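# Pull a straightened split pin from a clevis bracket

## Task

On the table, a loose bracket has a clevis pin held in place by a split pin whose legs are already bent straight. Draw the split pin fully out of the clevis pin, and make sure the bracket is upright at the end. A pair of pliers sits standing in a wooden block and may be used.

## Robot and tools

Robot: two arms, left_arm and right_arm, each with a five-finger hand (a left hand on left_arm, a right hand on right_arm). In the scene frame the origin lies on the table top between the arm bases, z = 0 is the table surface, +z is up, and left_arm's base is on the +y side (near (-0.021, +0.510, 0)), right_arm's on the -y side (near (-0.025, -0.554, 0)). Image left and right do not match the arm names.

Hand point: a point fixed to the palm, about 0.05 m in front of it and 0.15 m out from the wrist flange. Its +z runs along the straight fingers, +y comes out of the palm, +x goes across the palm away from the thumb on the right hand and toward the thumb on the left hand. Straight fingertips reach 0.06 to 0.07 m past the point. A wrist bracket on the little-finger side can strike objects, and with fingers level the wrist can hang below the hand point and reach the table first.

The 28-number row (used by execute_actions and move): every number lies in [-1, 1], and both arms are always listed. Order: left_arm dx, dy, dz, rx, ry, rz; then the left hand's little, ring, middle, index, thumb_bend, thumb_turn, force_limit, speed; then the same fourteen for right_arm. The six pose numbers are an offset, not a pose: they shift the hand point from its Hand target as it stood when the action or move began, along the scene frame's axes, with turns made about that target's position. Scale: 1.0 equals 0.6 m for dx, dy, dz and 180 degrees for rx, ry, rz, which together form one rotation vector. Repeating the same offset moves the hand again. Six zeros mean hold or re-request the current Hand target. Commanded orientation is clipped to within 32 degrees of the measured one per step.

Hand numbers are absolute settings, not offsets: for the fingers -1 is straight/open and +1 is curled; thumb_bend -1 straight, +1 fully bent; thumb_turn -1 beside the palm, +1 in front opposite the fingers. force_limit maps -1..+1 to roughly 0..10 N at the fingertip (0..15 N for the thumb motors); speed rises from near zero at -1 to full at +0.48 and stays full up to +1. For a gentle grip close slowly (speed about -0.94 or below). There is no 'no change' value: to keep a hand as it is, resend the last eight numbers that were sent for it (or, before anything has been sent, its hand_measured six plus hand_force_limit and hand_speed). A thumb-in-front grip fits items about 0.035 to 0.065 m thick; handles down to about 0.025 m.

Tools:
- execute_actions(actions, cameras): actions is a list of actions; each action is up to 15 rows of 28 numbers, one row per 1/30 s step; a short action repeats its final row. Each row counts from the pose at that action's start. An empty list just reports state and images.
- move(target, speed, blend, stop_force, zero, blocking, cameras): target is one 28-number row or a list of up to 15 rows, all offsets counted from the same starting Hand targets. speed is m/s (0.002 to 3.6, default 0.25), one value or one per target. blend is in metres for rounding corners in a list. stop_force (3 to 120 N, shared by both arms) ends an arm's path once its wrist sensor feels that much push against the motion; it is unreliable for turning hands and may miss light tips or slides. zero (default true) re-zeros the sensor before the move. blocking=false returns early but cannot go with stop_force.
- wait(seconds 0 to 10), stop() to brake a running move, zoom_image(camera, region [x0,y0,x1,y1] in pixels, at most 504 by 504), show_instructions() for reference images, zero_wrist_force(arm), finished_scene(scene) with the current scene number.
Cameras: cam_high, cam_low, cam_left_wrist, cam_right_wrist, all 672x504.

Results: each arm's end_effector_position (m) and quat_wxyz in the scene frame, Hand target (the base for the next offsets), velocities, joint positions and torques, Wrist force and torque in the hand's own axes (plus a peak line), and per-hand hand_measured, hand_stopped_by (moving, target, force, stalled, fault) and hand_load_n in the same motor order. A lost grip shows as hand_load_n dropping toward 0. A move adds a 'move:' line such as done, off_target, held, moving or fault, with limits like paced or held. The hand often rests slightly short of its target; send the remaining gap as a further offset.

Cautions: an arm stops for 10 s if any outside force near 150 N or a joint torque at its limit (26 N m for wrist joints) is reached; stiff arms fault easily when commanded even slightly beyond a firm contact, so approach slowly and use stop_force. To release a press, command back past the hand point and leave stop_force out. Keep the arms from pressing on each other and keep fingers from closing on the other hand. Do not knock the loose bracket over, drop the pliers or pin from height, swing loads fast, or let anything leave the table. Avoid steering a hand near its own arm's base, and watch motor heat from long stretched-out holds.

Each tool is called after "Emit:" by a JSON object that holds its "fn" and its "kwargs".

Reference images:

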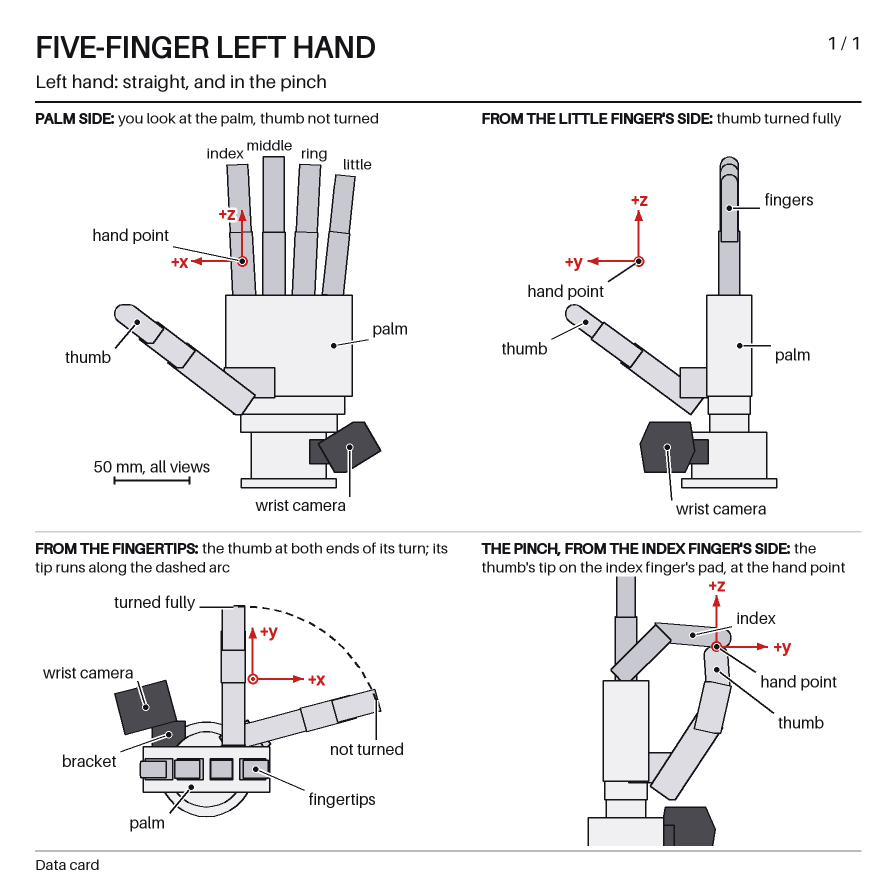

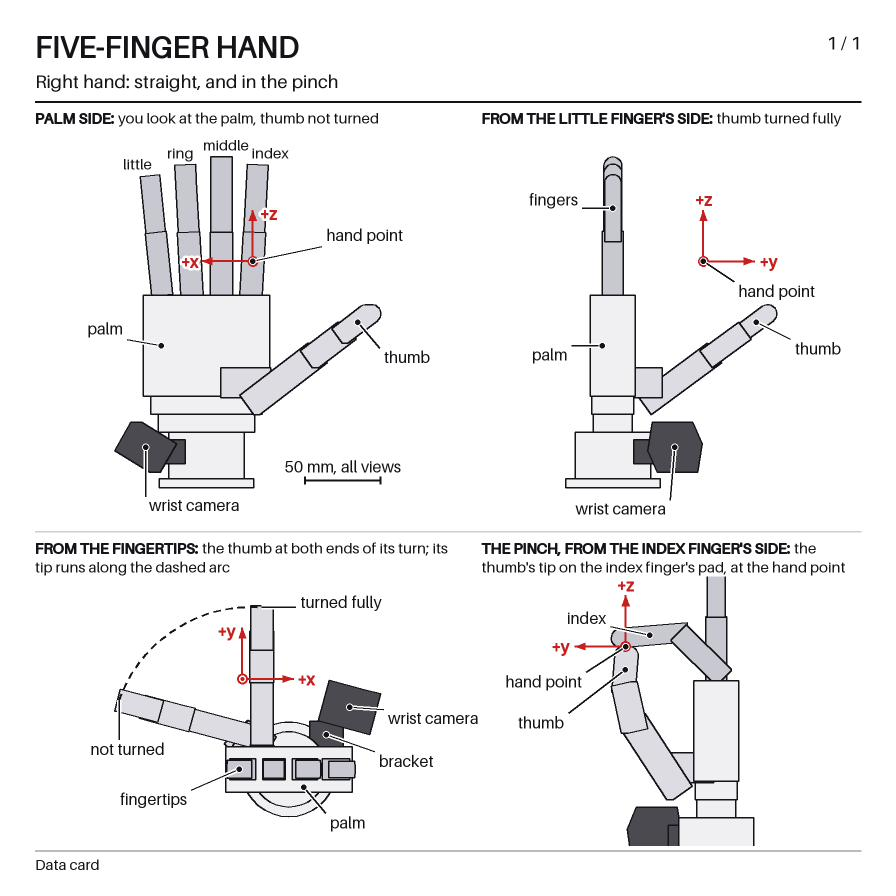

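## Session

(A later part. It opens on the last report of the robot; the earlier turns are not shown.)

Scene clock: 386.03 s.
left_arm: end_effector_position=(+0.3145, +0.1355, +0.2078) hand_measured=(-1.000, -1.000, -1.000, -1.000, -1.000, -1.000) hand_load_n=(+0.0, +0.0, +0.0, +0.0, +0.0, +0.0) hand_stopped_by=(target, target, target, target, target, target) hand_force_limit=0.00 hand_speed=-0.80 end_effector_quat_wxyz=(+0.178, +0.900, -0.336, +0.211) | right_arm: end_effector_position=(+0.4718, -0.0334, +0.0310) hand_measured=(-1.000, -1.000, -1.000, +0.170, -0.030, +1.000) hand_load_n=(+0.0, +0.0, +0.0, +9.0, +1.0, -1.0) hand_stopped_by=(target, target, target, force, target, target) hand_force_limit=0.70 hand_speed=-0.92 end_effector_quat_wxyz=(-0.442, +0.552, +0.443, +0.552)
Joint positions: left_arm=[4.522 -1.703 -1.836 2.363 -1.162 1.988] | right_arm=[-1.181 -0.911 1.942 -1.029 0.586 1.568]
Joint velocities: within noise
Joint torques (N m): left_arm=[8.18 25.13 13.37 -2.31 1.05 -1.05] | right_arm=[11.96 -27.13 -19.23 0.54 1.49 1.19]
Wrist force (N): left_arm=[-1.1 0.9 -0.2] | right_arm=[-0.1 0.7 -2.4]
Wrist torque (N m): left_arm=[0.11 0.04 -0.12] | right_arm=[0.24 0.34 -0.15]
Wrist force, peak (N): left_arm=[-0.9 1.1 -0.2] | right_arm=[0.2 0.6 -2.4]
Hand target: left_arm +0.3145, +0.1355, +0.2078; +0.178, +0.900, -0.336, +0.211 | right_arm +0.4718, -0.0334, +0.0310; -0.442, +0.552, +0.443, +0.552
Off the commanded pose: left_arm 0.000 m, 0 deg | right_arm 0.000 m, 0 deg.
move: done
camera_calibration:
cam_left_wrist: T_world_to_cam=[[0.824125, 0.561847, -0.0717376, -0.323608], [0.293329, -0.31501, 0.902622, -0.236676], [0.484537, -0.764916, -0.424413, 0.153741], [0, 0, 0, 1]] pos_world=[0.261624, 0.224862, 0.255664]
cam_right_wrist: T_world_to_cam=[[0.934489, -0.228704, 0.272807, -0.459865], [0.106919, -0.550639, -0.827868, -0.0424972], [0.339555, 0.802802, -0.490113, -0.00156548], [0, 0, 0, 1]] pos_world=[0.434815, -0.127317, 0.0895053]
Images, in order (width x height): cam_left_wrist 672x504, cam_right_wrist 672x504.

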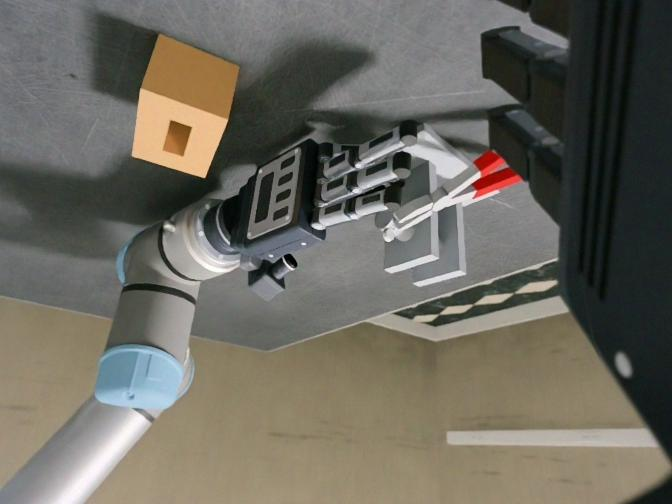

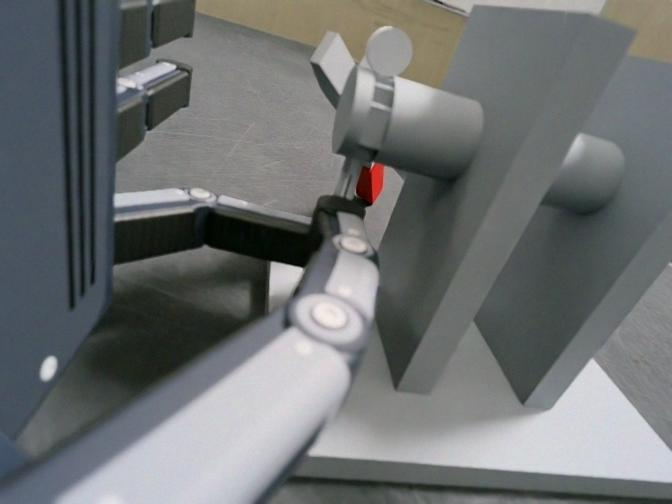

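Emit:
{"fn": "move", "kwargs": {"target": [0,0,0,0,0,0,-1,-1,-1,-1,-1,-1,0,-0.8,0,0,0.0205,0,0,0,-1,-1,-1,0.72,-0.03,1,0.7,-0.92], "cameras": ["cam_left_wrist","cam_right_wrist"], "speed": 0.012, "stop_force": 9}}

Emit:
{"fn": "zoom_image", "kwargs": {"camera": "cam_left_wrist", "region": [300, 110, 540, 290]}}

Scene clock: 389.37 s.
left_arm: end_effector_position=(+0.3145, +0.1355, +0.2078) hand_measured=(-1.000, -1.000, -1.000, -1.000, -1.000, -1.000) hand_load_n=(+0.0, +0.0, +0.0, +0.0, +0.0, +0.0) hand_stopped_by=(target, target, target, target, target, target) hand_force_limit=0.00 hand_speed=-0.80 end_effector_quat_wxyz=(+0.178, +0.900, -0.336, +0.211) | right_arm: end_effector_position=(+0.4717, -0.0334, +0.0423) hand_measured=(-1.000, -1.000, -1.000, +0.170, -0.030, +1.000) hand_load_n=(+0.0, +0.0, +0.0, +9.0, +1.5, +4.0) hand_stopped_by=(target, target, target, force, target, target) hand_force_limit=0.70 hand_speed=-0.92 end_effector_quat_wxyz=(-0.442, +0.552, +0.443, +0.552)
Joint positions: left_arm=[4.522 -1.703 -1.836 2.363 -1.162 1.988] | right_arm=[-1.181 -0.935 1.941 -1.004 0.586 1.568]
Joint velocities: within noise
Joint torques (N m): left_arm=[8.39 25.9 13.25 -2.35 1.08 -0.9] | right_arm=[11.31 -28.8 -21.2 -2.85 1.19 0.94]
Wrist force (N): left_arm=[-0.6 0.9 -0.2] | right_arm=[-5.5 0.4 -1.6]
Wrist torque (N m): left_arm=[0.10 -0.02 -0.09] | right_arm=[0.22 0.35 -0.16]
Wrist force, peak (N): left_arm=[-0.9 1.0 -0.1] | right_arm=[-9.9 1.1 -0.9]
Hand target: left_arm +0.3145, +0.1355, +0.2078; +0.178, +0.900, -0.336, +0.211 | right_arm +0.4717, -0.0334, +0.0423; -0.442, +0.552, +0.443, +0.552 (not the last commanded pose)
Off the commanded pose: left_arm 0.000 m, 0 deg | right_arm 0.001 m, 0 deg.
move: contact (right_arm)
camera_calibration:
cam_left_wrist: T_world_to_cam=[[0.824125, 0.561847, -0.0717376, -0.323608], [0.293329, -0.31501, 0.902622, -0.236676], [0.484537, -0.764916, -0.424413, 0.153741], [0, 0, 0, 1]] pos_world=[0.261624, 0.224862, 0.255664]
cam_right_wrist: T_world_to_cam=[[0.934541, -0.228658, 0.272671, -0.462978], [0.106808, -0.550675, -0.827858, -0.0330166], [0.339449, 0.802791, -0.490205, 0.00407576], [0, 0, 0, 1]] pos_world=[0.434815, -0.127317, 0.100905]
Images, in order (width x height): cam_left_wrist 672x504, cam_right_wrist 672x504.

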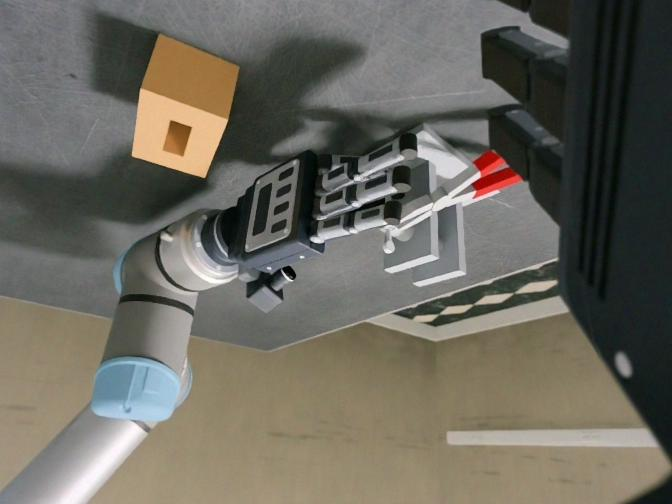

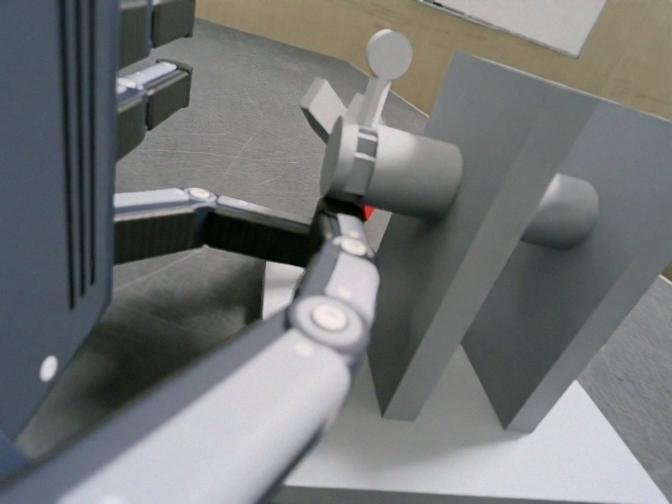

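Scaled by 2.100 from the camera's 672x504 image, which has a finer 960x720 frame.

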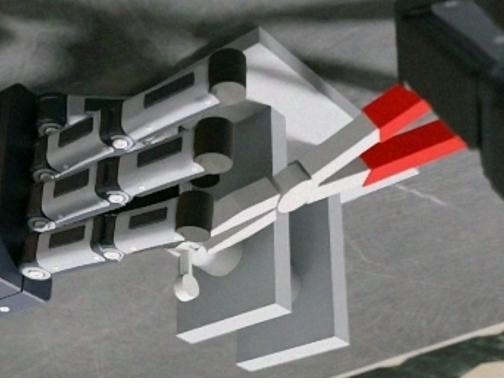

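Emit:
{"fn": "move", "kwargs": {"target": [[0,0,0,0,0,0,-1,-1,-1,-1,-1,-1,0,-0.8,0,0,0,0,0,0,-1,-1,-1,-0.05,-0.03,1,0.7,-0.92],[0,0,0,0,0,0,-1,-1,-1,-1,-1,-1,0,-0.8,-0.00145,-0.0065,0,0,0,0,-1,-1,-1,-0.05,-0.03,1,0.7,-0.92],[0,0,0,0,0,0,-1,-1,-1,-1,-1,-1,0,-0.8,-0.0747,0.0099,0,0,0,0,-1,-1,-1,-0.05,-0.03,1,0.7,-0.92]], "cameras": ["cam_left_wrist","cam_right_wrist"], "speed": [0.02,0.02,0.08]}}

Emit:
{"fn": "zoom_image", "kwargs": {"camera": "cam_left_wrist", "region": [300, 110, 540, 290]}}

Scene clock: 395.67 s.
left_arm: end_effector_position=(+0.3145, +0.1355, +0.2078) hand_measured=(-1.000, -1.000, -1.000, -1.000, -1.000, -1.000) hand_load_n=(+0.0, +0.0, +0.0, +0.0, +0.0, +0.0) hand_stopped_by=(target, target, target, target, target, target) hand_force_limit=0.00 hand_speed=-0.80 end_effector_quat_wxyz=(+0.178, +0.900, -0.336, +0.211) | right_arm: end_effector_position=(+0.4284, -0.0281, +0.0424) hand_measured=(-1.000, -1.000, -1.000, -0.050, -0.030, +1.000) hand_load_n=(+0.0, +0.0, +0.0, +0.0, +0.0, +0.0) hand_stopped_by=(target, target, target, target, target, target) hand_force_limit=0.70 hand_speed=-0.92 end_effector_quat_wxyz=(-0.440, +0.553, +0.441, +0.553)
Joint positions: left_arm=[4.522 -1.703 -1.836 2.363 -1.162 1.988] | right_arm=[-1.131 -0.978 2.036 -1.057 0.642 1.569]
Joint velocities: within noise
Joint torques (N m): left_arm=[9.77 25.63 13.71 -2.18 1.05 -0.83] | right_arm=[64.8 -51.29 25.15 5.88 -12.52 4.91]
Wrist force (N): left_arm=[-0.8 0.9 0.0] | right_arm=[-18.8 92.8 -1.5]
Wrist torque (N m): left_arm=[0.09 0.00 -0.10] | right_arm=[9.19 1.93 -1.29]
Wrist force, peak (N): left_arm=[-0.8 1.0 -0.2] | right_arm=[-18.8 92.8 -1.5]
Hand target: left_arm +0.3145, +0.1355, +0.2078; +0.178, +0.900, -0.336, +0.211 | right_arm +0.4269, -0.0274, +0.0423; -0.442, +0.552, +0.443, +0.552
Off the commanded pose: left_arm 0.000 m, 0 deg | right_arm 0.002 m, 0 deg.
move: done
camera_calibration:
cam_left_wrist: T_world_to_cam=[[0.824125, 0.561847, -0.0717376, -0.323608], [0.293329, -0.31501, 0.902622, -0.236676], [0.484537, -0.764916, -0.424413, 0.153741], [0, 0, 0, 1]] pos_world=[0.261624, 0.224862, 0.255664]
cam_right_wrist: T_world_to_cam=[[0.933117, -0.234277, 0.272776, -0.420846], [0.103579, -0.551324, -0.827836, -0.0241727], [0.344331, 0.800722, -0.490184, 0.0124849], [0, 0, 0, 1]] pos_world=[0.390903, -0.121918, 0.100905]
Images, in order (width x height): cam_left_wrist 672x504, cam_right_wrist 672x504.

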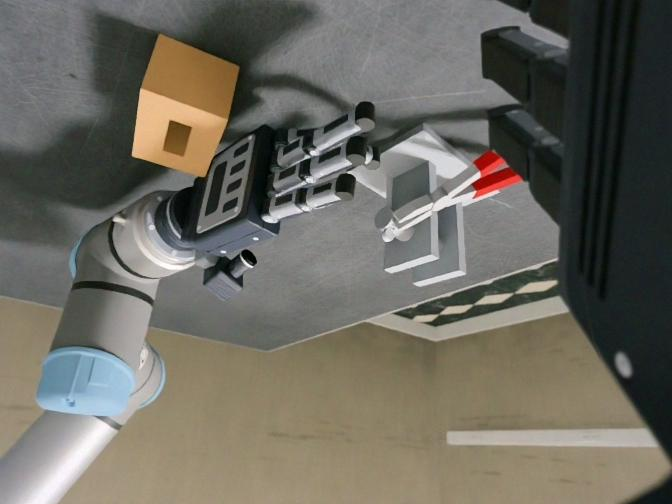

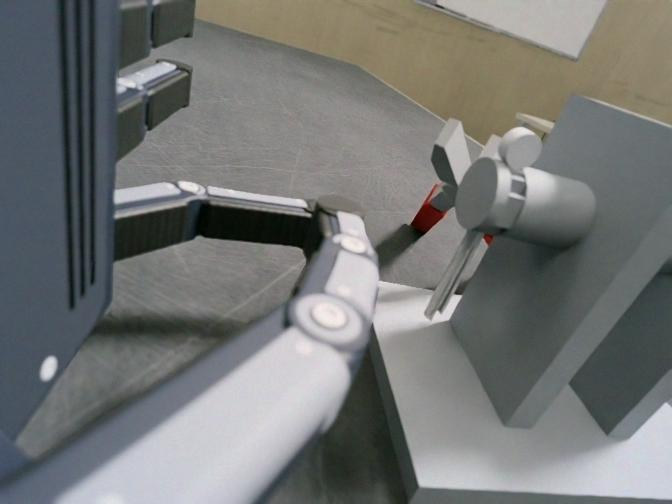

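Scaled by 2.100 from the camera's 672x504 image, which has a finer 960x720 frame.

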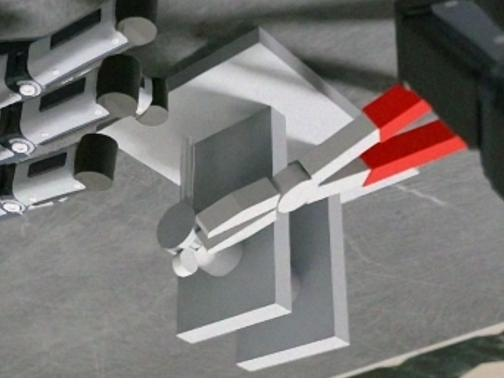

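Emit:
{"fn": "move", "kwargs": {"target": [0,0,0,0,0,0,-1,-1,-1,-1,-1,-1,0,-0.8,0.0195,-0.00436,0,0,0,0,-1,-1,-1,-0.05,-0.03,1,0.7,-0.92], "cameras": ["cam_right_wrist","cam_high"], "speed": 0.05}}

Emit:
{"fn": "zoom_image", "kwargs": {"camera": "cam_right_wrist", "region": [330, 60, 672, 360]}}

Scene clock: 399.07 s.
left_arm: end_effector_position=(+0.3145, +0.1355, +0.2078) hand_measured=(-1.000, -1.000, -1.000, -1.000, -1.000, -1.000) hand_load_n=(+0.0, +0.0, +0.0, +0.0, +0.0, +0.0) hand_stopped_by=(target, target, target, target, target, target) hand_force_limit=0.00 hand_speed=-0.80 end_effector_quat_wxyz=(+0.178, +0.900, -0.336, +0.211) | right_arm: end_effector_position=(+0.4384, -0.0300, +0.0423) hand_measured=(-1.000, -1.000, -1.000, -0.050, -0.030, +1.000) hand_load_n=(+0.0, +0.0, +0.0, +0.0, +0.0, +0.5) hand_stopped_by=(target, target, target, target, target, target) hand_force_limit=0.70 hand_speed=-0.92 end_effector_quat_wxyz=(-0.442, +0.552, +0.443, +0.552)
Joint positions: left_arm=[4.522 -1.703 -1.836 2.363 -1.162 1.988] | right_arm=[-1.147 -0.968 2.015 -1.045 0.621 1.569]
Joint velocities: within noise
Joint torques (N m): left_arm=[10.14 25.13 13.37 -2.37 0.99 -0.84] | right_arm=[-9.65 -24.38 -19.9 0.95 -1.58 -1.86]
Wrist force (N): left_arm=[-0.8 0.8 -0.2] | right_arm=[-2.2 1.4 -1.5]
Wrist torque (N m): left_arm=[0.09 0.00 -0.10] | right_arm=[0.35 0.37 -0.16]
Wrist force, peak (N): left_arm=[-0.9 1.0 -0.2] | right_arm=[-17.8 93.4 -3.0]
Hand target: left_arm +0.3145, +0.1355, +0.2078; +0.178, +0.900, -0.336, +0.211 | right_arm +0.4386, -0.0300, +0.0423; -0.442, +0.552, +0.443, +0.552
Off the commanded pose: left_arm 0.000 m, 0 deg | right_arm 0.000 m, 0 deg.
move: done
camera_calibration:
cam_right_wrist: T_world_to_cam=[[0.934541, -0.228658, 0.272671, -0.431103], [0.106808, -0.550675, -0.827858, -0.0276427], [0.339449, 0.802791, -0.490205, 0.0127302], [0, 0, 0, 1]] pos_world=[0.401515, -0.124017, 0.100905]
Images, in order (width x height): cam_high 672x504, cam_right_wrist 672x504.

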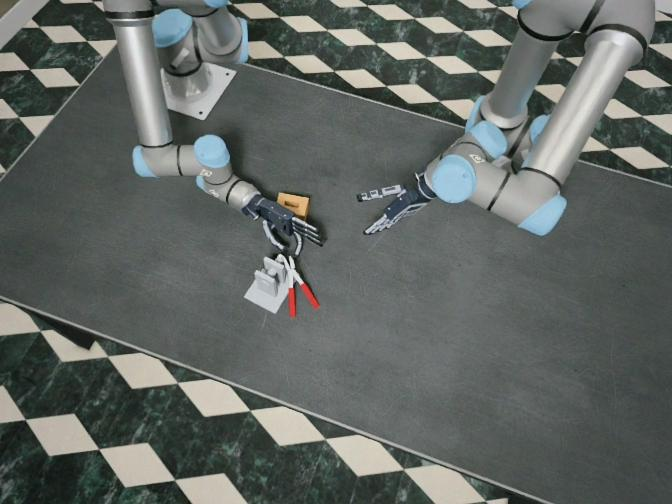

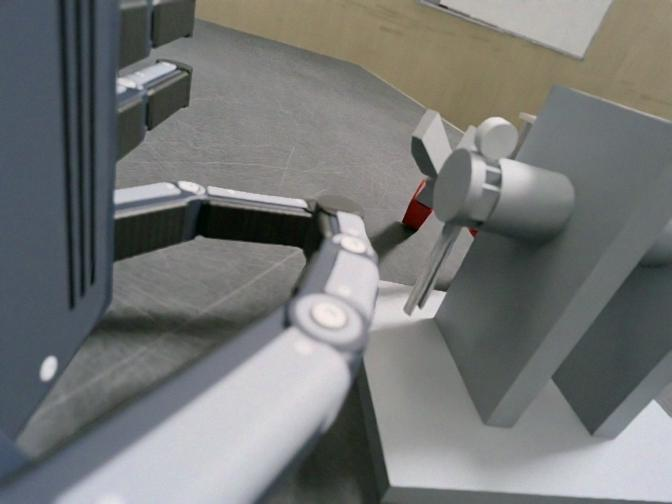

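Scaled by 1.474 from the camera's 672x504 image, which has a finer 960x720 frame.

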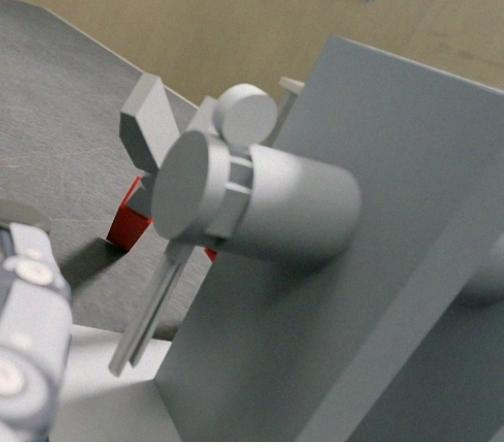

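Emit:
{"fn": "move", "kwargs": {"target": [[0,0,0,0,0,0,-1,-1,-1,-1,-1,-1,0,-0.8,0,0,0.163,0,0,0,-1,-1,-1,-0.05,-0.03,1,0.7,-0.92],[0,0,0,0,0,0,-1,-1,-1,-1,-1,-1,0,-0.8,0.109,-0.2243,0.163,-0.0813,0.0182,0,-1,-1,-1,-1,-1,1,0.3,0],[0,0,0,0,0,0,-1,-1,-1,-1,-1,-1,0,-0.8,0.109,-0.2243,0.163,-0.0813,0.0182,0,1,1,1,-1,-1,1,0.3,0]], "cameras": ["cam_left_wrist","cam_right_wrist","cam_high"], "speed": 0.15}}

Scene clock: 433.00 s.
left_arm: end_effector_position=(+0.3145, +0.1355, +0.2078) hand_measured=(-1.000, -1.000, -1.000, -1.000, -1.000, -1.000) hand_load_n=(+0.0, +0.0, +0.0, +0.0, +0.0, +0.0) hand_stopped_by=(target, target, target, target, target, target) hand_force_limit=0.00 hand_speed=-0.80 end_effector_quat_wxyz=(+0.178, +0.900, -0.336, +0.211) | right_arm: end_effector_position=(+0.5040, -0.1646, +0.1401) hand_measured=(+1.000, +1.000, +1.000, -1.000, -1.000, +1.000) hand_load_n=(+0.0, +0.0, +0.0, +0.0, +0.0, +0.5) hand_stopped_by=(target, target, target, target, target, target) hand_force_limit=0.30 hand_speed=0.00 end_effector_quat_wxyz=(-0.380, +0.619, +0.496, +0.475)
Joint positions: left_arm=[4.522 -1.703 -1.836 2.363 -1.162 1.988] | right_arm=[-1.451 -1.119 1.761 0.071 0.409 0.9]
Joint velocities: within noise
Joint torques (N m): left_arm=[10.96 25.02 12.68 -2.11 0.88 -0.68] | right_arm=[-9.09 -23.18 -22.43 1.81 -1.92 -1.95]
Wrist force (N): left_arm=[-0.8 0.6 0.0] | right_arm=[-2.1 1.2 -1.3]
Wrist torque (N m): left_arm=[0.05 0.01 -0.10] | right_arm=[0.31 0.37 -0.15]
Wrist force, peak (N): left_arm=[-0.9 1.2 -0.2] | right_arm=[-3.3 1.4 -1.3]
Hand target: left_arm +0.3145, +0.1355, +0.2078; +0.178, +0.900, -0.336, +0.211 | right_arm +0.5040, -0.1646, +0.1401; -0.380, +0.619, +0.496, +0.475
Off the commanded pose: left_arm 0.000 m, 0 deg | right_arm 0.000 m, 0 deg.
move: done
camera_calibration:
cam_left_wrist: T_world_to_cam=[[0.824125, 0.561847, -0.0717376, -0.323608], [0.293329, -0.31501, 0.902622, -0.236676], [0.484537, -0.764916, -0.424413, 0.153741], [0, 0, 0, 1]] pos_world=[0.261624, 0.224862, 0.255664]
cam_right_wrist: T_world_to_cam=[[0.950094, -0.159153, 0.268314, -0.545577], [0.063863, -0.742639, -0.66664, -0.0604112], [0.305358, 0.650506, -0.695412, 0.16735], [0, 0, 0, 1]] pos_world=[0.471106, -0.240556, 0.222491]
Images, in order (width x height): cam_high 672x504, cam_left_wrist 672x504, cam_right_wrist 672x504.

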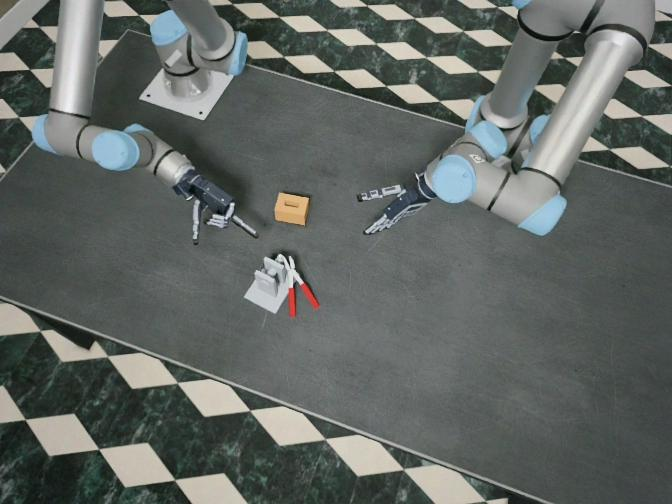

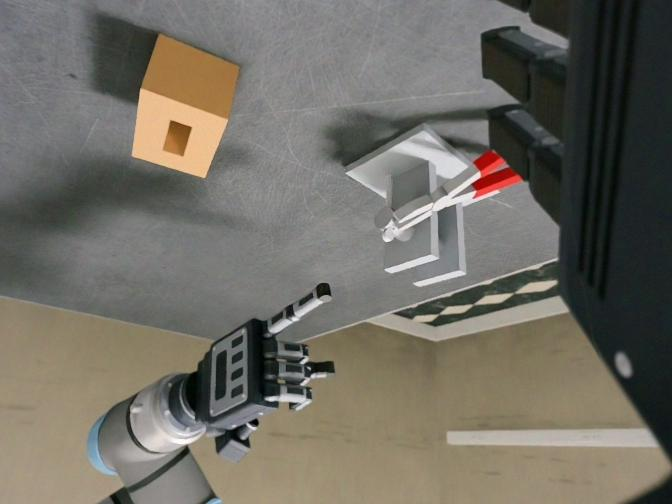

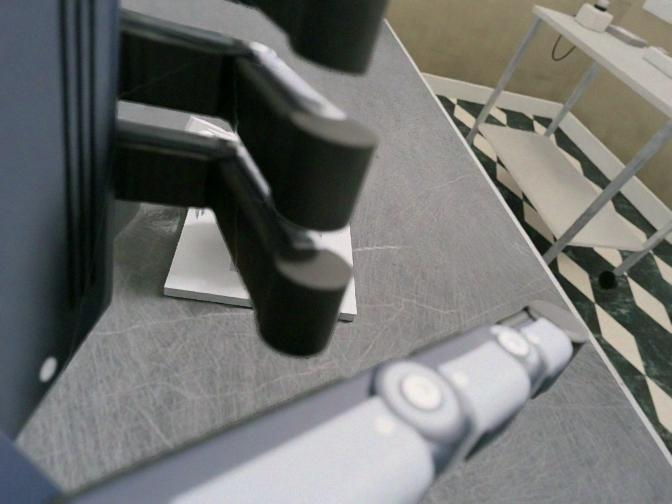

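Emit:
{"fn": "zoom_image", "kwargs": {"camera": "cam_left_wrist", "region": [330, 110, 490, 230]}}

Emit:
{"fn": "zoom_image", "kwargs": {"camera": "cam_right_wrist", "region": [120, 100, 380, 340]}}

Scaled by 3.150 from the camera's 672x504 image, which has a finer 960x720 frame.

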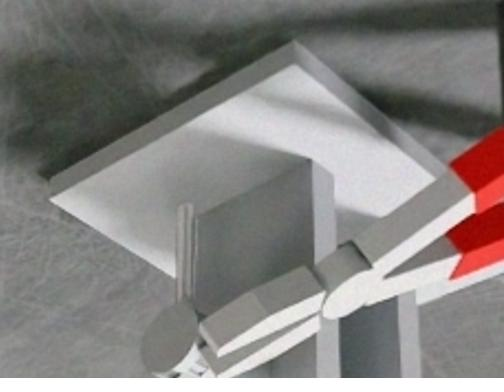

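Scaled by 1.938 from the camera's 672x504 image, which has a finer 960x720 frame.

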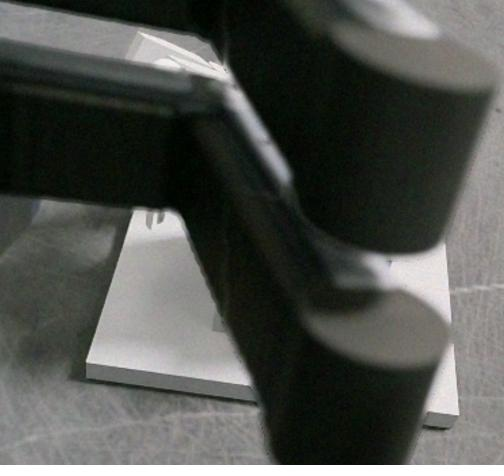

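Emit:
{"fn": "move", "kwargs": {"target": [[0,0,0,0,0,0,-1,-1,-1,-1,-1,-1,0,-0.8,0,0,-0.10,0,0,0,1,1,1,-1,-1,1,0.3,0],[0,0,0,0,0,0,-1,-1,-1,-1,-1,-1,0,-0.8,0.0125,0.0553,-0.1585,0,0,0,1,1,1,-1,-1,1,0.3,0]], "cameras": ["cam_left_wrist","cam_right_wrist","cam_low"], "speed": 0.12}}

Emit:
{"fn": "zoom_image", "kwargs": {"camera": "cam_left_wrist", "region": [300, 110, 500, 260]}}

Emit:
{"fn": "zoom_image", "kwargs": {"camera": "cam_low", "region": [190, 130, 470, 340]}}

Scene clock: 443.67 s.
left_arm: end_effector_position=(+0.3145, +0.1355, +0.2078) hand_measured=(-1.000, -1.000, -1.000, -1.000, -1.000, -1.000) hand_load_n=(+0.0, +0.0, +0.0, +0.0, +0.0, +0.0) hand_stopped_by=(target, target, target, target, target, target) hand_force_limit=0.00 hand_speed=-0.80 end_effector_quat_wxyz=(+0.178, +0.900, -0.336, +0.211) | right_arm: end_effector_position=(+0.5115, -0.1315, +0.0451) hand_measured=(+1.000, +1.000, +1.000, -1.000, -1.000, +1.000) hand_load_n=(+0.0, +0.0, +0.0, +0.0, +0.0, +0.0) hand_stopped_by=(target, target, target, target, target, target) hand_force_limit=0.30 hand_speed=0.00 end_effector_quat_wxyz=(-0.380, +0.619, +0.496, +0.475)
Joint positions: left_arm=[4.522 -1.703 -1.836 2.363 -1.162 1.988] | right_arm=[-1.379 -0.951 1.774 -0.204 0.465 1.004]
Joint velocities: within noise
Joint torques (N m): left_arm=[11.53 24.99 13.91 -1.97 1.07 -0.73] | right_arm=[12.57 -27.03 -21.03 -0.9 0.85 1.64]
Wrist force (N): left_arm=[-0.8 0.8 -0.1] | right_arm=[-2.0 1.4 -1.4]
Wrist torque (N m): left_arm=[0.08 -0.01 -0.10] | right_arm=[0.35 0.36 -0.13]
Wrist force, peak (N): left_arm=[-0.9 1.1 -0.1] | right_arm=[-2.3 1.3 -1.9]
Hand target: left_arm +0.3145, +0.1355, +0.2078; +0.178, +0.900, -0.336, +0.211 | right_arm +0.5115, -0.1314, +0.0450; -0.380, +0.619, +0.496, +0.475
Off the commanded pose: left_arm 0.000 m, 0 deg | right_arm 0.000 m, 0 deg.
move: done
camera_calibration:
cam_left_wrist: T_world_to_cam=[[0.824125, 0.561847, -0.0717376, -0.323608], [0.293329, -0.31501, 0.902622, -0.236676], [0.484537, -0.764916, -0.424413, 0.153741], [0, 0, 0, 1]] pos_world=[0.261624, 0.224862, 0.255664]
cam_right_wrist: T_world_to_cam=[[0.950092, -0.159132, 0.268332, -0.521927], [0.0638891, -0.742643, -0.666633, -0.0995798], [0.305358, 0.650506, -0.695413, 0.0773988], [0, 0, 0, 1]] pos_world=[0.478606, -0.207356, 0.127491]
Images, in order (width x height): cam_low 672x504, cam_left_wrist 672x504, cam_right_wrist 672x504.

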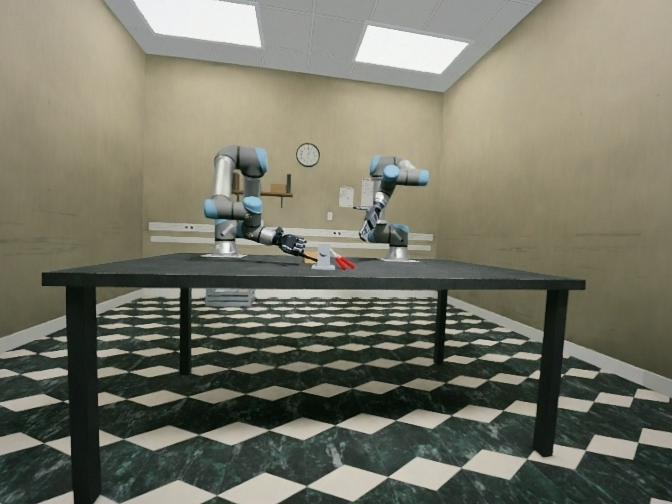

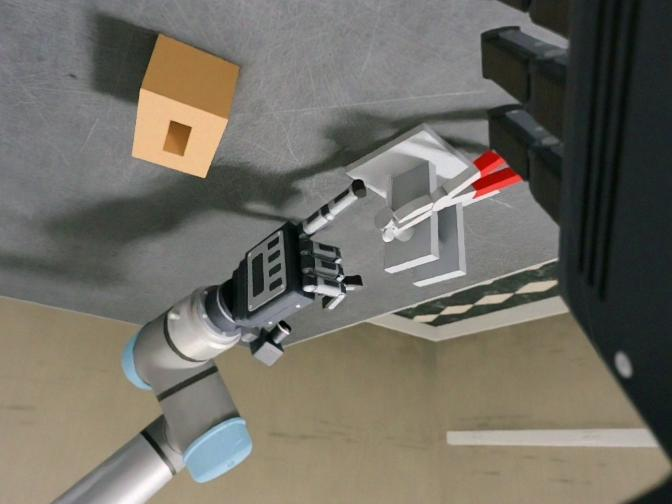

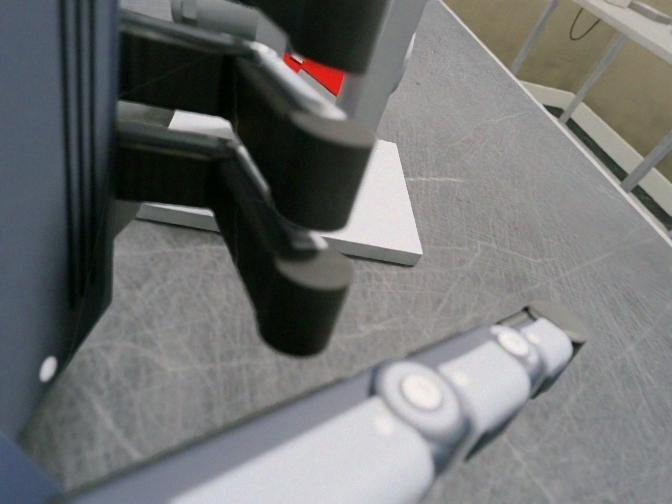

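Scaled by 2.520 from the camera's 672x504 image, which has a finer 960x720 frame.

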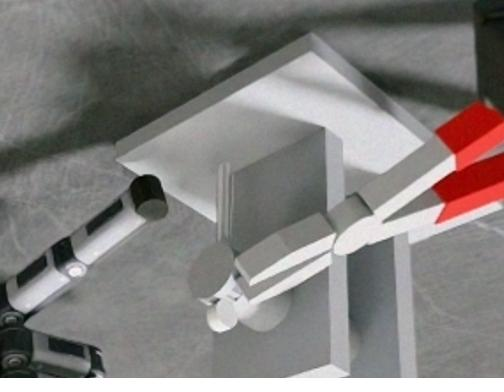

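Scaled by 1.800 from the camera's 672x504 image, which has a finer 960x720 frame.

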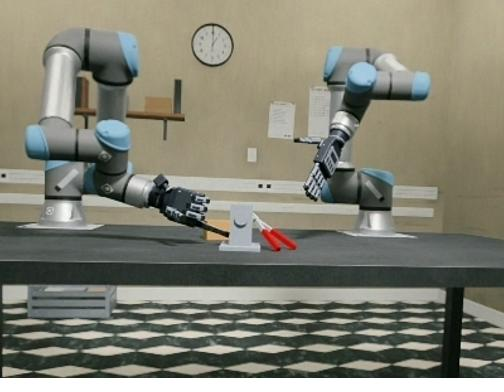

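Emit:
{"fn": "move", "kwargs": {"target": [0,0,0,0,0,0,-1,-1,-1,-1,-1,-1,0,-0.8,0.00325,-0.00073,-0.0125,0,0,0,1,1,1,-1,-1,1,0.3,0], "cameras": ["cam_left_wrist"], "speed": 0.012, "stop_force": 3}}

Emit:
{"fn": "zoom_image", "kwargs": {"camera": "cam_left_wrist", "region": [330, 140, 450, 230]}}

Scene clock: 452.17 s.
left_arm: end_effector_position=(+0.3145, +0.1355, +0.2078) hand_measured=(-1.000, -1.000, -1.000, -1.000, -1.000, -1.000) hand_load_n=(+0.0, +0.0, +0.0, +0.0, +0.0, +0.0) hand_stopped_by=(target, target, target, target, target, target) hand_force_limit=0.00 hand_speed=-0.80 end_effector_quat_wxyz=(+0.178, +0.900, -0.336, +0.211) | right_arm: end_effector_position=(+0.5135, -0.1319, +0.0375) hand_measured=(+1.000, +1.000, +1.000, -1.000, -1.000, +1.000) hand_load_n=(+0.0, +0.0, +0.0, +0.0, +0.0, +0.5) hand_stopped_by=(target, target, target, target, target, target) hand_force_limit=0.30 hand_speed=0.00 end_effector_quat_wxyz=(-0.380, +0.619, +0.496, +0.475)
Joint positions: left_arm=[4.522 -1.703 -1.836 2.363 -1.162 1.988] | right_arm=[-1.381 -0.935 1.771 -0.216 0.464 1.002]
Joint velocities: within noise
Joint torques (N m): left_arm=[12.24 24.33 13.93 -1.86 1.15 -0.63] | right_arm=[-10.27 -27.14 -20.32 -0.72 -2.41 -2.03]
Wrist force (N): left_arm=[-0.7 0.8 -0.1] | right_arm=[-2.2 1.5 -1.4]
Wrist torque (N m): left_arm=[0.09 -0.02 -0.09] | right_arm=[0.35 0.38 -0.14]
Wrist force, peak (N): left_arm=[-0.8 1.0 -0.4] | right_arm=[-2.3 1.5 -1.4]
Hand target: left_arm +0.3145, +0.1355, +0.2078; +0.178, +0.900, -0.336, +0.211 | right_arm +0.5135, -0.1319, +0.0375; -0.380, +0.619, +0.496, +0.475
Off the commanded pose: left_arm 0.000 m, 0 deg | right_arm 0.000 m, 0 deg.
move: done
camera_calibration:
cam_left_wrist: T_world_to_cam=[[0.824125, 0.561847, -0.0717376, -0.323608], [0.293329, -0.31501, 0.902622, -0.236676], [0.484537, -0.764916, -0.424413, 0.153741], [0, 0, 0, 1]] pos_world=[0.261624, 0.224862, 0.255664]
Images, in order (width x height): cam_left_wrist 672x504.

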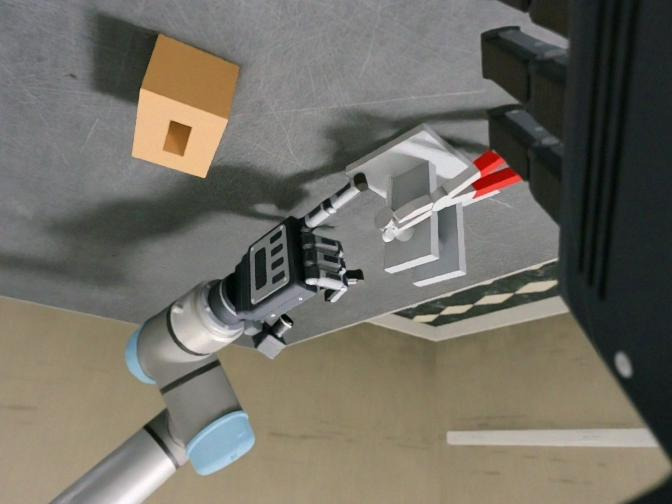

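Scaled by 4.200 from the camera's 672x504 image, which has a finer 960x720 frame.

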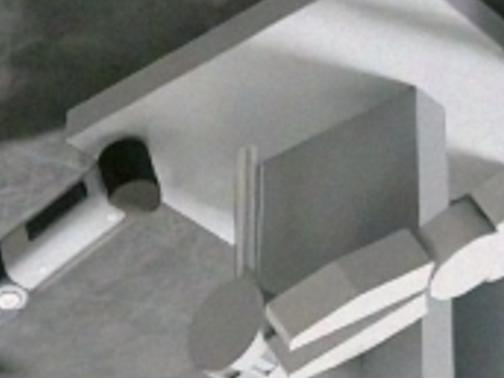

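Emit:
{"fn": "move", "kwargs": {"target": [0,0,0,0,0,0,-1,-1,-1,-1,-1,-1,0,-0.8,0,0,-0.02,0,0,0,1,1,1,-1,-1,1,0.3,0], "cameras": ["cam_left_wrist","cam_right_wrist"], "speed": 0.006, "stop_force": 3}}

Emit:
{"fn": "zoom_image", "kwargs": {"camera": "cam_left_wrist", "region": [330, 140, 450, 230]}}

Scene clock: 456.63 s.
left_arm: end_effector_position=(+0.3145, +0.1355, +0.2078) hand_measured=(-1.000, -1.000, -1.000, -1.000, -1.000, -1.000) hand_load_n=(+0.0, +0.0, +0.0, +0.0, +0.0, +0.0) hand_stopped_by=(target, target, target, target, target, target) hand_force_limit=0.00 hand_speed=-0.80 end_effector_quat_wxyz=(+0.178, +0.900, -0.336, +0.211) | right_arm: end_effector_position=(+0.5134, -0.1319, +0.0349) hand_measured=(+1.000, +1.000, +1.000, -1.000, -1.000, +1.000) hand_load_n=(+0.0, +0.0, -0.5, -0.5, +0.0, +0.0) hand_stopped_by=(target, target, target, target, target, target) hand_force_limit=0.30 hand_speed=0.00 end_effector_quat_wxyz=(-0.380, +0.619, +0.496, +0.475)
Joint positions: left_arm=[4.522 -1.703 -1.836 2.363 -1.162 1.988] | right_arm=[-1.381 -0.93 1.772 -0.222 0.464 1.002]
Joint velocities: within noise
Joint torques (N m): left_arm=[11.74 23.98 13.27 -2 0.96 -0.65] | right_arm=[-8.06 -53.6 -20.42 2.47 0.45 -2.1]
Wrist force (N): left_arm=[-0.7 0.8 -0.2] | right_arm=[0.9 1.5 -2.4]
Wrist torque (N m): left_arm=[0.09 -0.02 -0.09] | right_arm=[0.39 0.49 0.05]
Wrist force, peak (N): left_arm=[-0.9 1.1 -0.1] | right_arm=[2.4 1.5 -3.4]
Hand target: left_arm +0.3145, +0.1355, +0.2078; +0.178, +0.900, -0.336, +0.211 | right_arm +0.5135, -0.1319, +0.0350; -0.380, +0.619, +0.496, +0.475 (not the last commanded pose)
Off the commanded pose: left_arm 0.000 m, 0 deg | right_arm 0.009 m, 0 deg.
move: contact (right_arm)
camera_calibration:
cam_left_wrist: T_world_to_cam=[[0.824125, 0.561847, -0.0717376, -0.323608], [0.293329, -0.31501, 0.902622, -0.236676], [0.484537, -0.764916, -0.424413, 0.153741], [0, 0, 0, 1]] pos_world=[0.261624, 0.224862, 0.255664]
cam_right_wrist: T_world_to_cam=[[0.950094, -0.159153, 0.268314, -0.521061], [0.063863, -0.742639, -0.66664, -0.106784], [0.305358, 0.650506, -0.695412, 0.0699858], [0, 0, 0, 1]] pos_world=[0.480506, -0.207756, 0.117291]
Images, in order (width x height): cam_left_wrist 672x504, cam_right_wrist 672x504.

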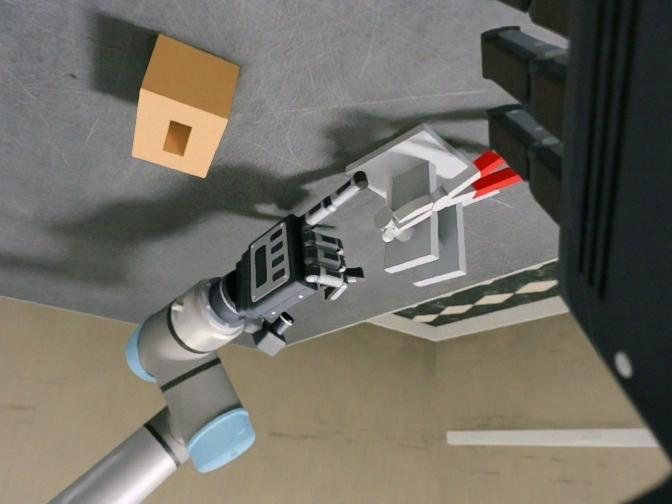

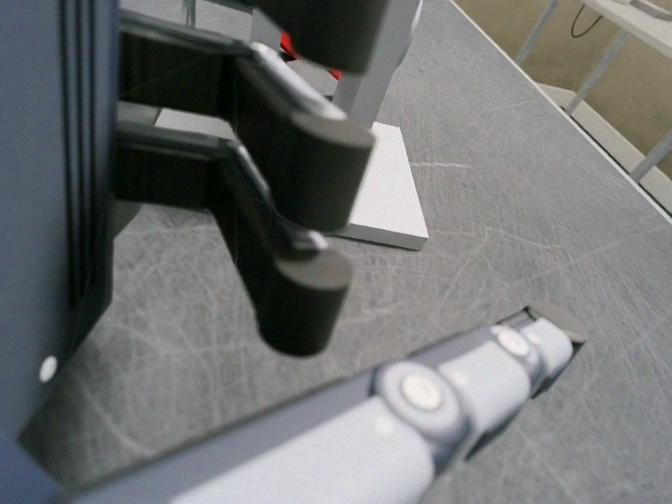

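Scaled by 4.200 from the camera's 672x504 image, which has a finer 960x720 frame.

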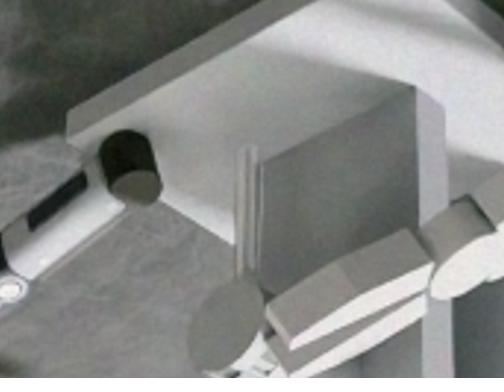

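Emit:
{"fn": "move", "kwargs": {"target": [0,0,0,0,0,0,-1,-1,-1,-1,-1,-1,0,-0.8,0,0,0.002,0.0434,-0.0097,0,1,1,1,-1,-1,1,0.3,0], "cameras": [], "speed": 0.05}}

Emit:
{"fn": "move", "kwargs": {"target": [0,0,0,0,0,0,-1,-1,-1,-1,-1,-1,0,-0.8,0,0,-0.025,0,0,0,1,1,1,-1,-1,1,0.3,0], "cameras": ["cam_left_wrist","cam_right_wrist"], "speed": 0.006, "stop_force": 3}}

Emit:
{"fn": "zoom_image", "kwargs": {"camera": "cam_left_wrist", "region": [330, 140, 450, 230]}}

Scene clock: 461.83 s.
left_arm: end_effector_position=(+0.3145, +0.1355, +0.2078) hand_measured=(-1.000, -1.000, -1.000, -1.000, -1.000, -1.000) hand_load_n=(+0.0, +0.0, +0.0, +0.0, +0.0, +0.0) hand_stopped_by=(target, target, target, target, target, target) hand_force_limit=0.00 hand_speed=-0.80 end_effector_quat_wxyz=(+0.178, +0.900, -0.336, +0.211) | right_arm: end_effector_position=(+0.5135, -0.1319, +0.0362) hand_measured=(+1.000, +1.000, +1.000, -1.000, -1.000, +1.000) hand_load_n=(+0.0, +0.0, +0.0, +0.0, +0.0, +0.0) hand_stopped_by=(target, target, target, target, target, target) hand_force_limit=0.30 hand_speed=0.00 end_effector_quat_wxyz=(-0.414, +0.585, +0.469, +0.517)
Joint positions: left_arm=[4.522 -1.703 -1.836 2.363 -1.162 1.988] | right_arm=[-1.403 -0.943 1.875 -0.597 0.384 1.258]
Joint velocities: within noise
Joint torques (N m): left_arm=[11.58 24.19 13.83 -1.86 1.08 -0.57] | right_arm=[-9.7 -54.13 -2.13 -1.51 -2.07 1.79]
Wrist force (N): left_arm=[-0.8 0.9 -0.2] | right_arm=[-2.0 1.4 -1.3]
Wrist torque (N m): left_arm=[0.12 0.01 -0.11] | right_arm=[0.34 0.36 -0.15]
Wrist force, peak (N): left_arm=[-0.9 1.0 -0.3] | right_arm=[-2.2 1.6 -1.7]
Hand target: left_arm +0.3145, +0.1355, +0.2078; +0.178, +0.900, -0.336, +0.211 | right_arm +0.5135, -0.1319, +0.0362; -0.414, +0.585, +0.469, +0.517
Off the commanded pose: left_arm 0.000 m, 0 deg | right_arm 0.000 m, 0 deg.
move: done
No camera images: "cameras" was empty.

Scene clock: 464.70 s.
left_arm: end_effector_position=(+0.3145, +0.1355, +0.2078) hand_measured=(-1.000, -1.000, -1.000, -1.000, -1.000, -1.000) hand_load_n=(+0.0, +0.0, +0.0, +0.0, +0.0, +0.0) hand_stopped_by=(target, target, target, target, target, target) hand_force_limit=0.00 hand_speed=-0.80 end_effector_quat_wxyz=(+0.178, +0.900, -0.336, +0.211) | right_arm: end_effector_position=(+0.5135, -0.1319, +0.0264) hand_measured=(+1.000, +1.000, +1.000, -1.000, -1.000, +1.000) hand_load_n=(+0.0, +0.0, +0.5, +0.0, +0.0, +0.0) hand_stopped_by=(target, target, target, target, target, target) hand_force_limit=0.30 hand_speed=0.00 end_effector_quat_wxyz=(-0.414, +0.585, +0.469, +0.517)
Joint positions: left_arm=[4.522 -1.703 -1.836 2.363 -1.162 1.988] | right_arm=[-1.403 -0.924 1.877 -0.619 0.384 1.258]
Joint velocities: within noise
Joint torques (N m): left_arm=[11.97 24.13 14 -1.91 1.03 -0.51] | right_arm=[-7.65 -51.65 -9.59 1.91 0.53 1.04]
Wrist force (N): left_arm=[-0.7 0.9 -0.1] | right_arm=[1.1 1.4 -2.2]
Wrist torque (N m): left_arm=[0.10 -0.02 -0.10] | right_arm=[0.39 0.56 0.03]
Wrist force, peak (N): left_arm=[-0.9 1.0 -0.2] | right_arm=[3.6 1.4 -3.0]
Hand target: left_arm +0.3145, +0.1355, +0.2078; +0.178, +0.900, -0.336, +0.211 | right_arm +0.5135, -0.1319, +0.0264; -0.414, +0.585, +0.469, +0.517 (not the last commanded pose)
Off the commanded pose: left_arm 0.000 m, 0 deg | right_arm 0.005 m, 0 deg.
move: contact (right_arm)
camera_calibration:
cam_left_wrist: T_world_to_cam=[[0.824125, 0.561847, -0.0717376, -0.323608], [0.293329, -0.31501, 0.902622, -0.236676], [0.484537, -0.764916, -0.424413, 0.153741], [0, 0, 0, 1]] pos_world=[0.261624, 0.224862, 0.255664]
cam_right_wrist: T_world_to_cam=[[0.941855, -0.196037, 0.272907, -0.519539], [0.0856477, -0.645293, -0.759119, -0.108375], [0.32492, 0.738354, -0.590983, 0.0628001], [0, 0, 0, 1]] pos_world=[0.478207, -0.218151, 0.0966304]
Images, in order (width x height): cam_left_wrist 672x504, cam_right_wrist 672x504.

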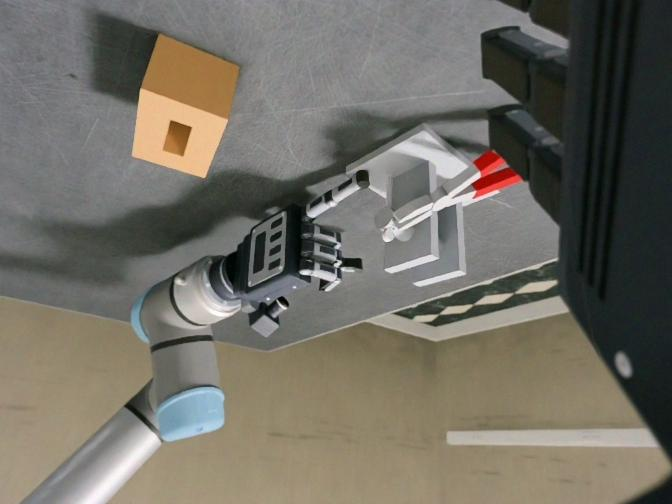

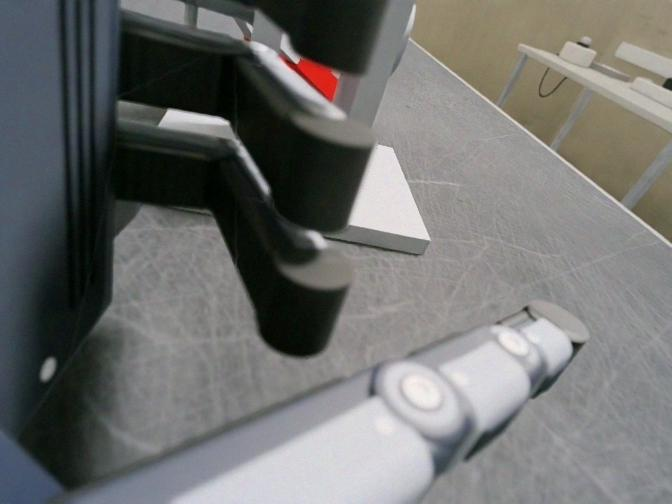

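Scaled by 4.200 from the camera's 672x504 image, which has a finer 960x720 frame.

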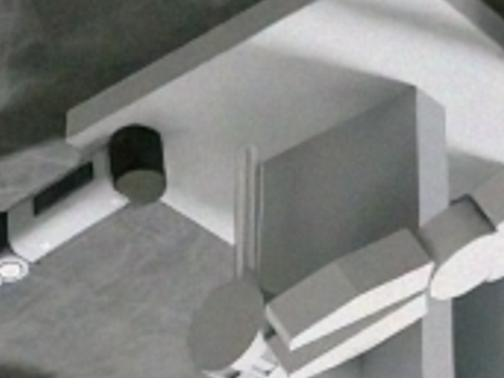

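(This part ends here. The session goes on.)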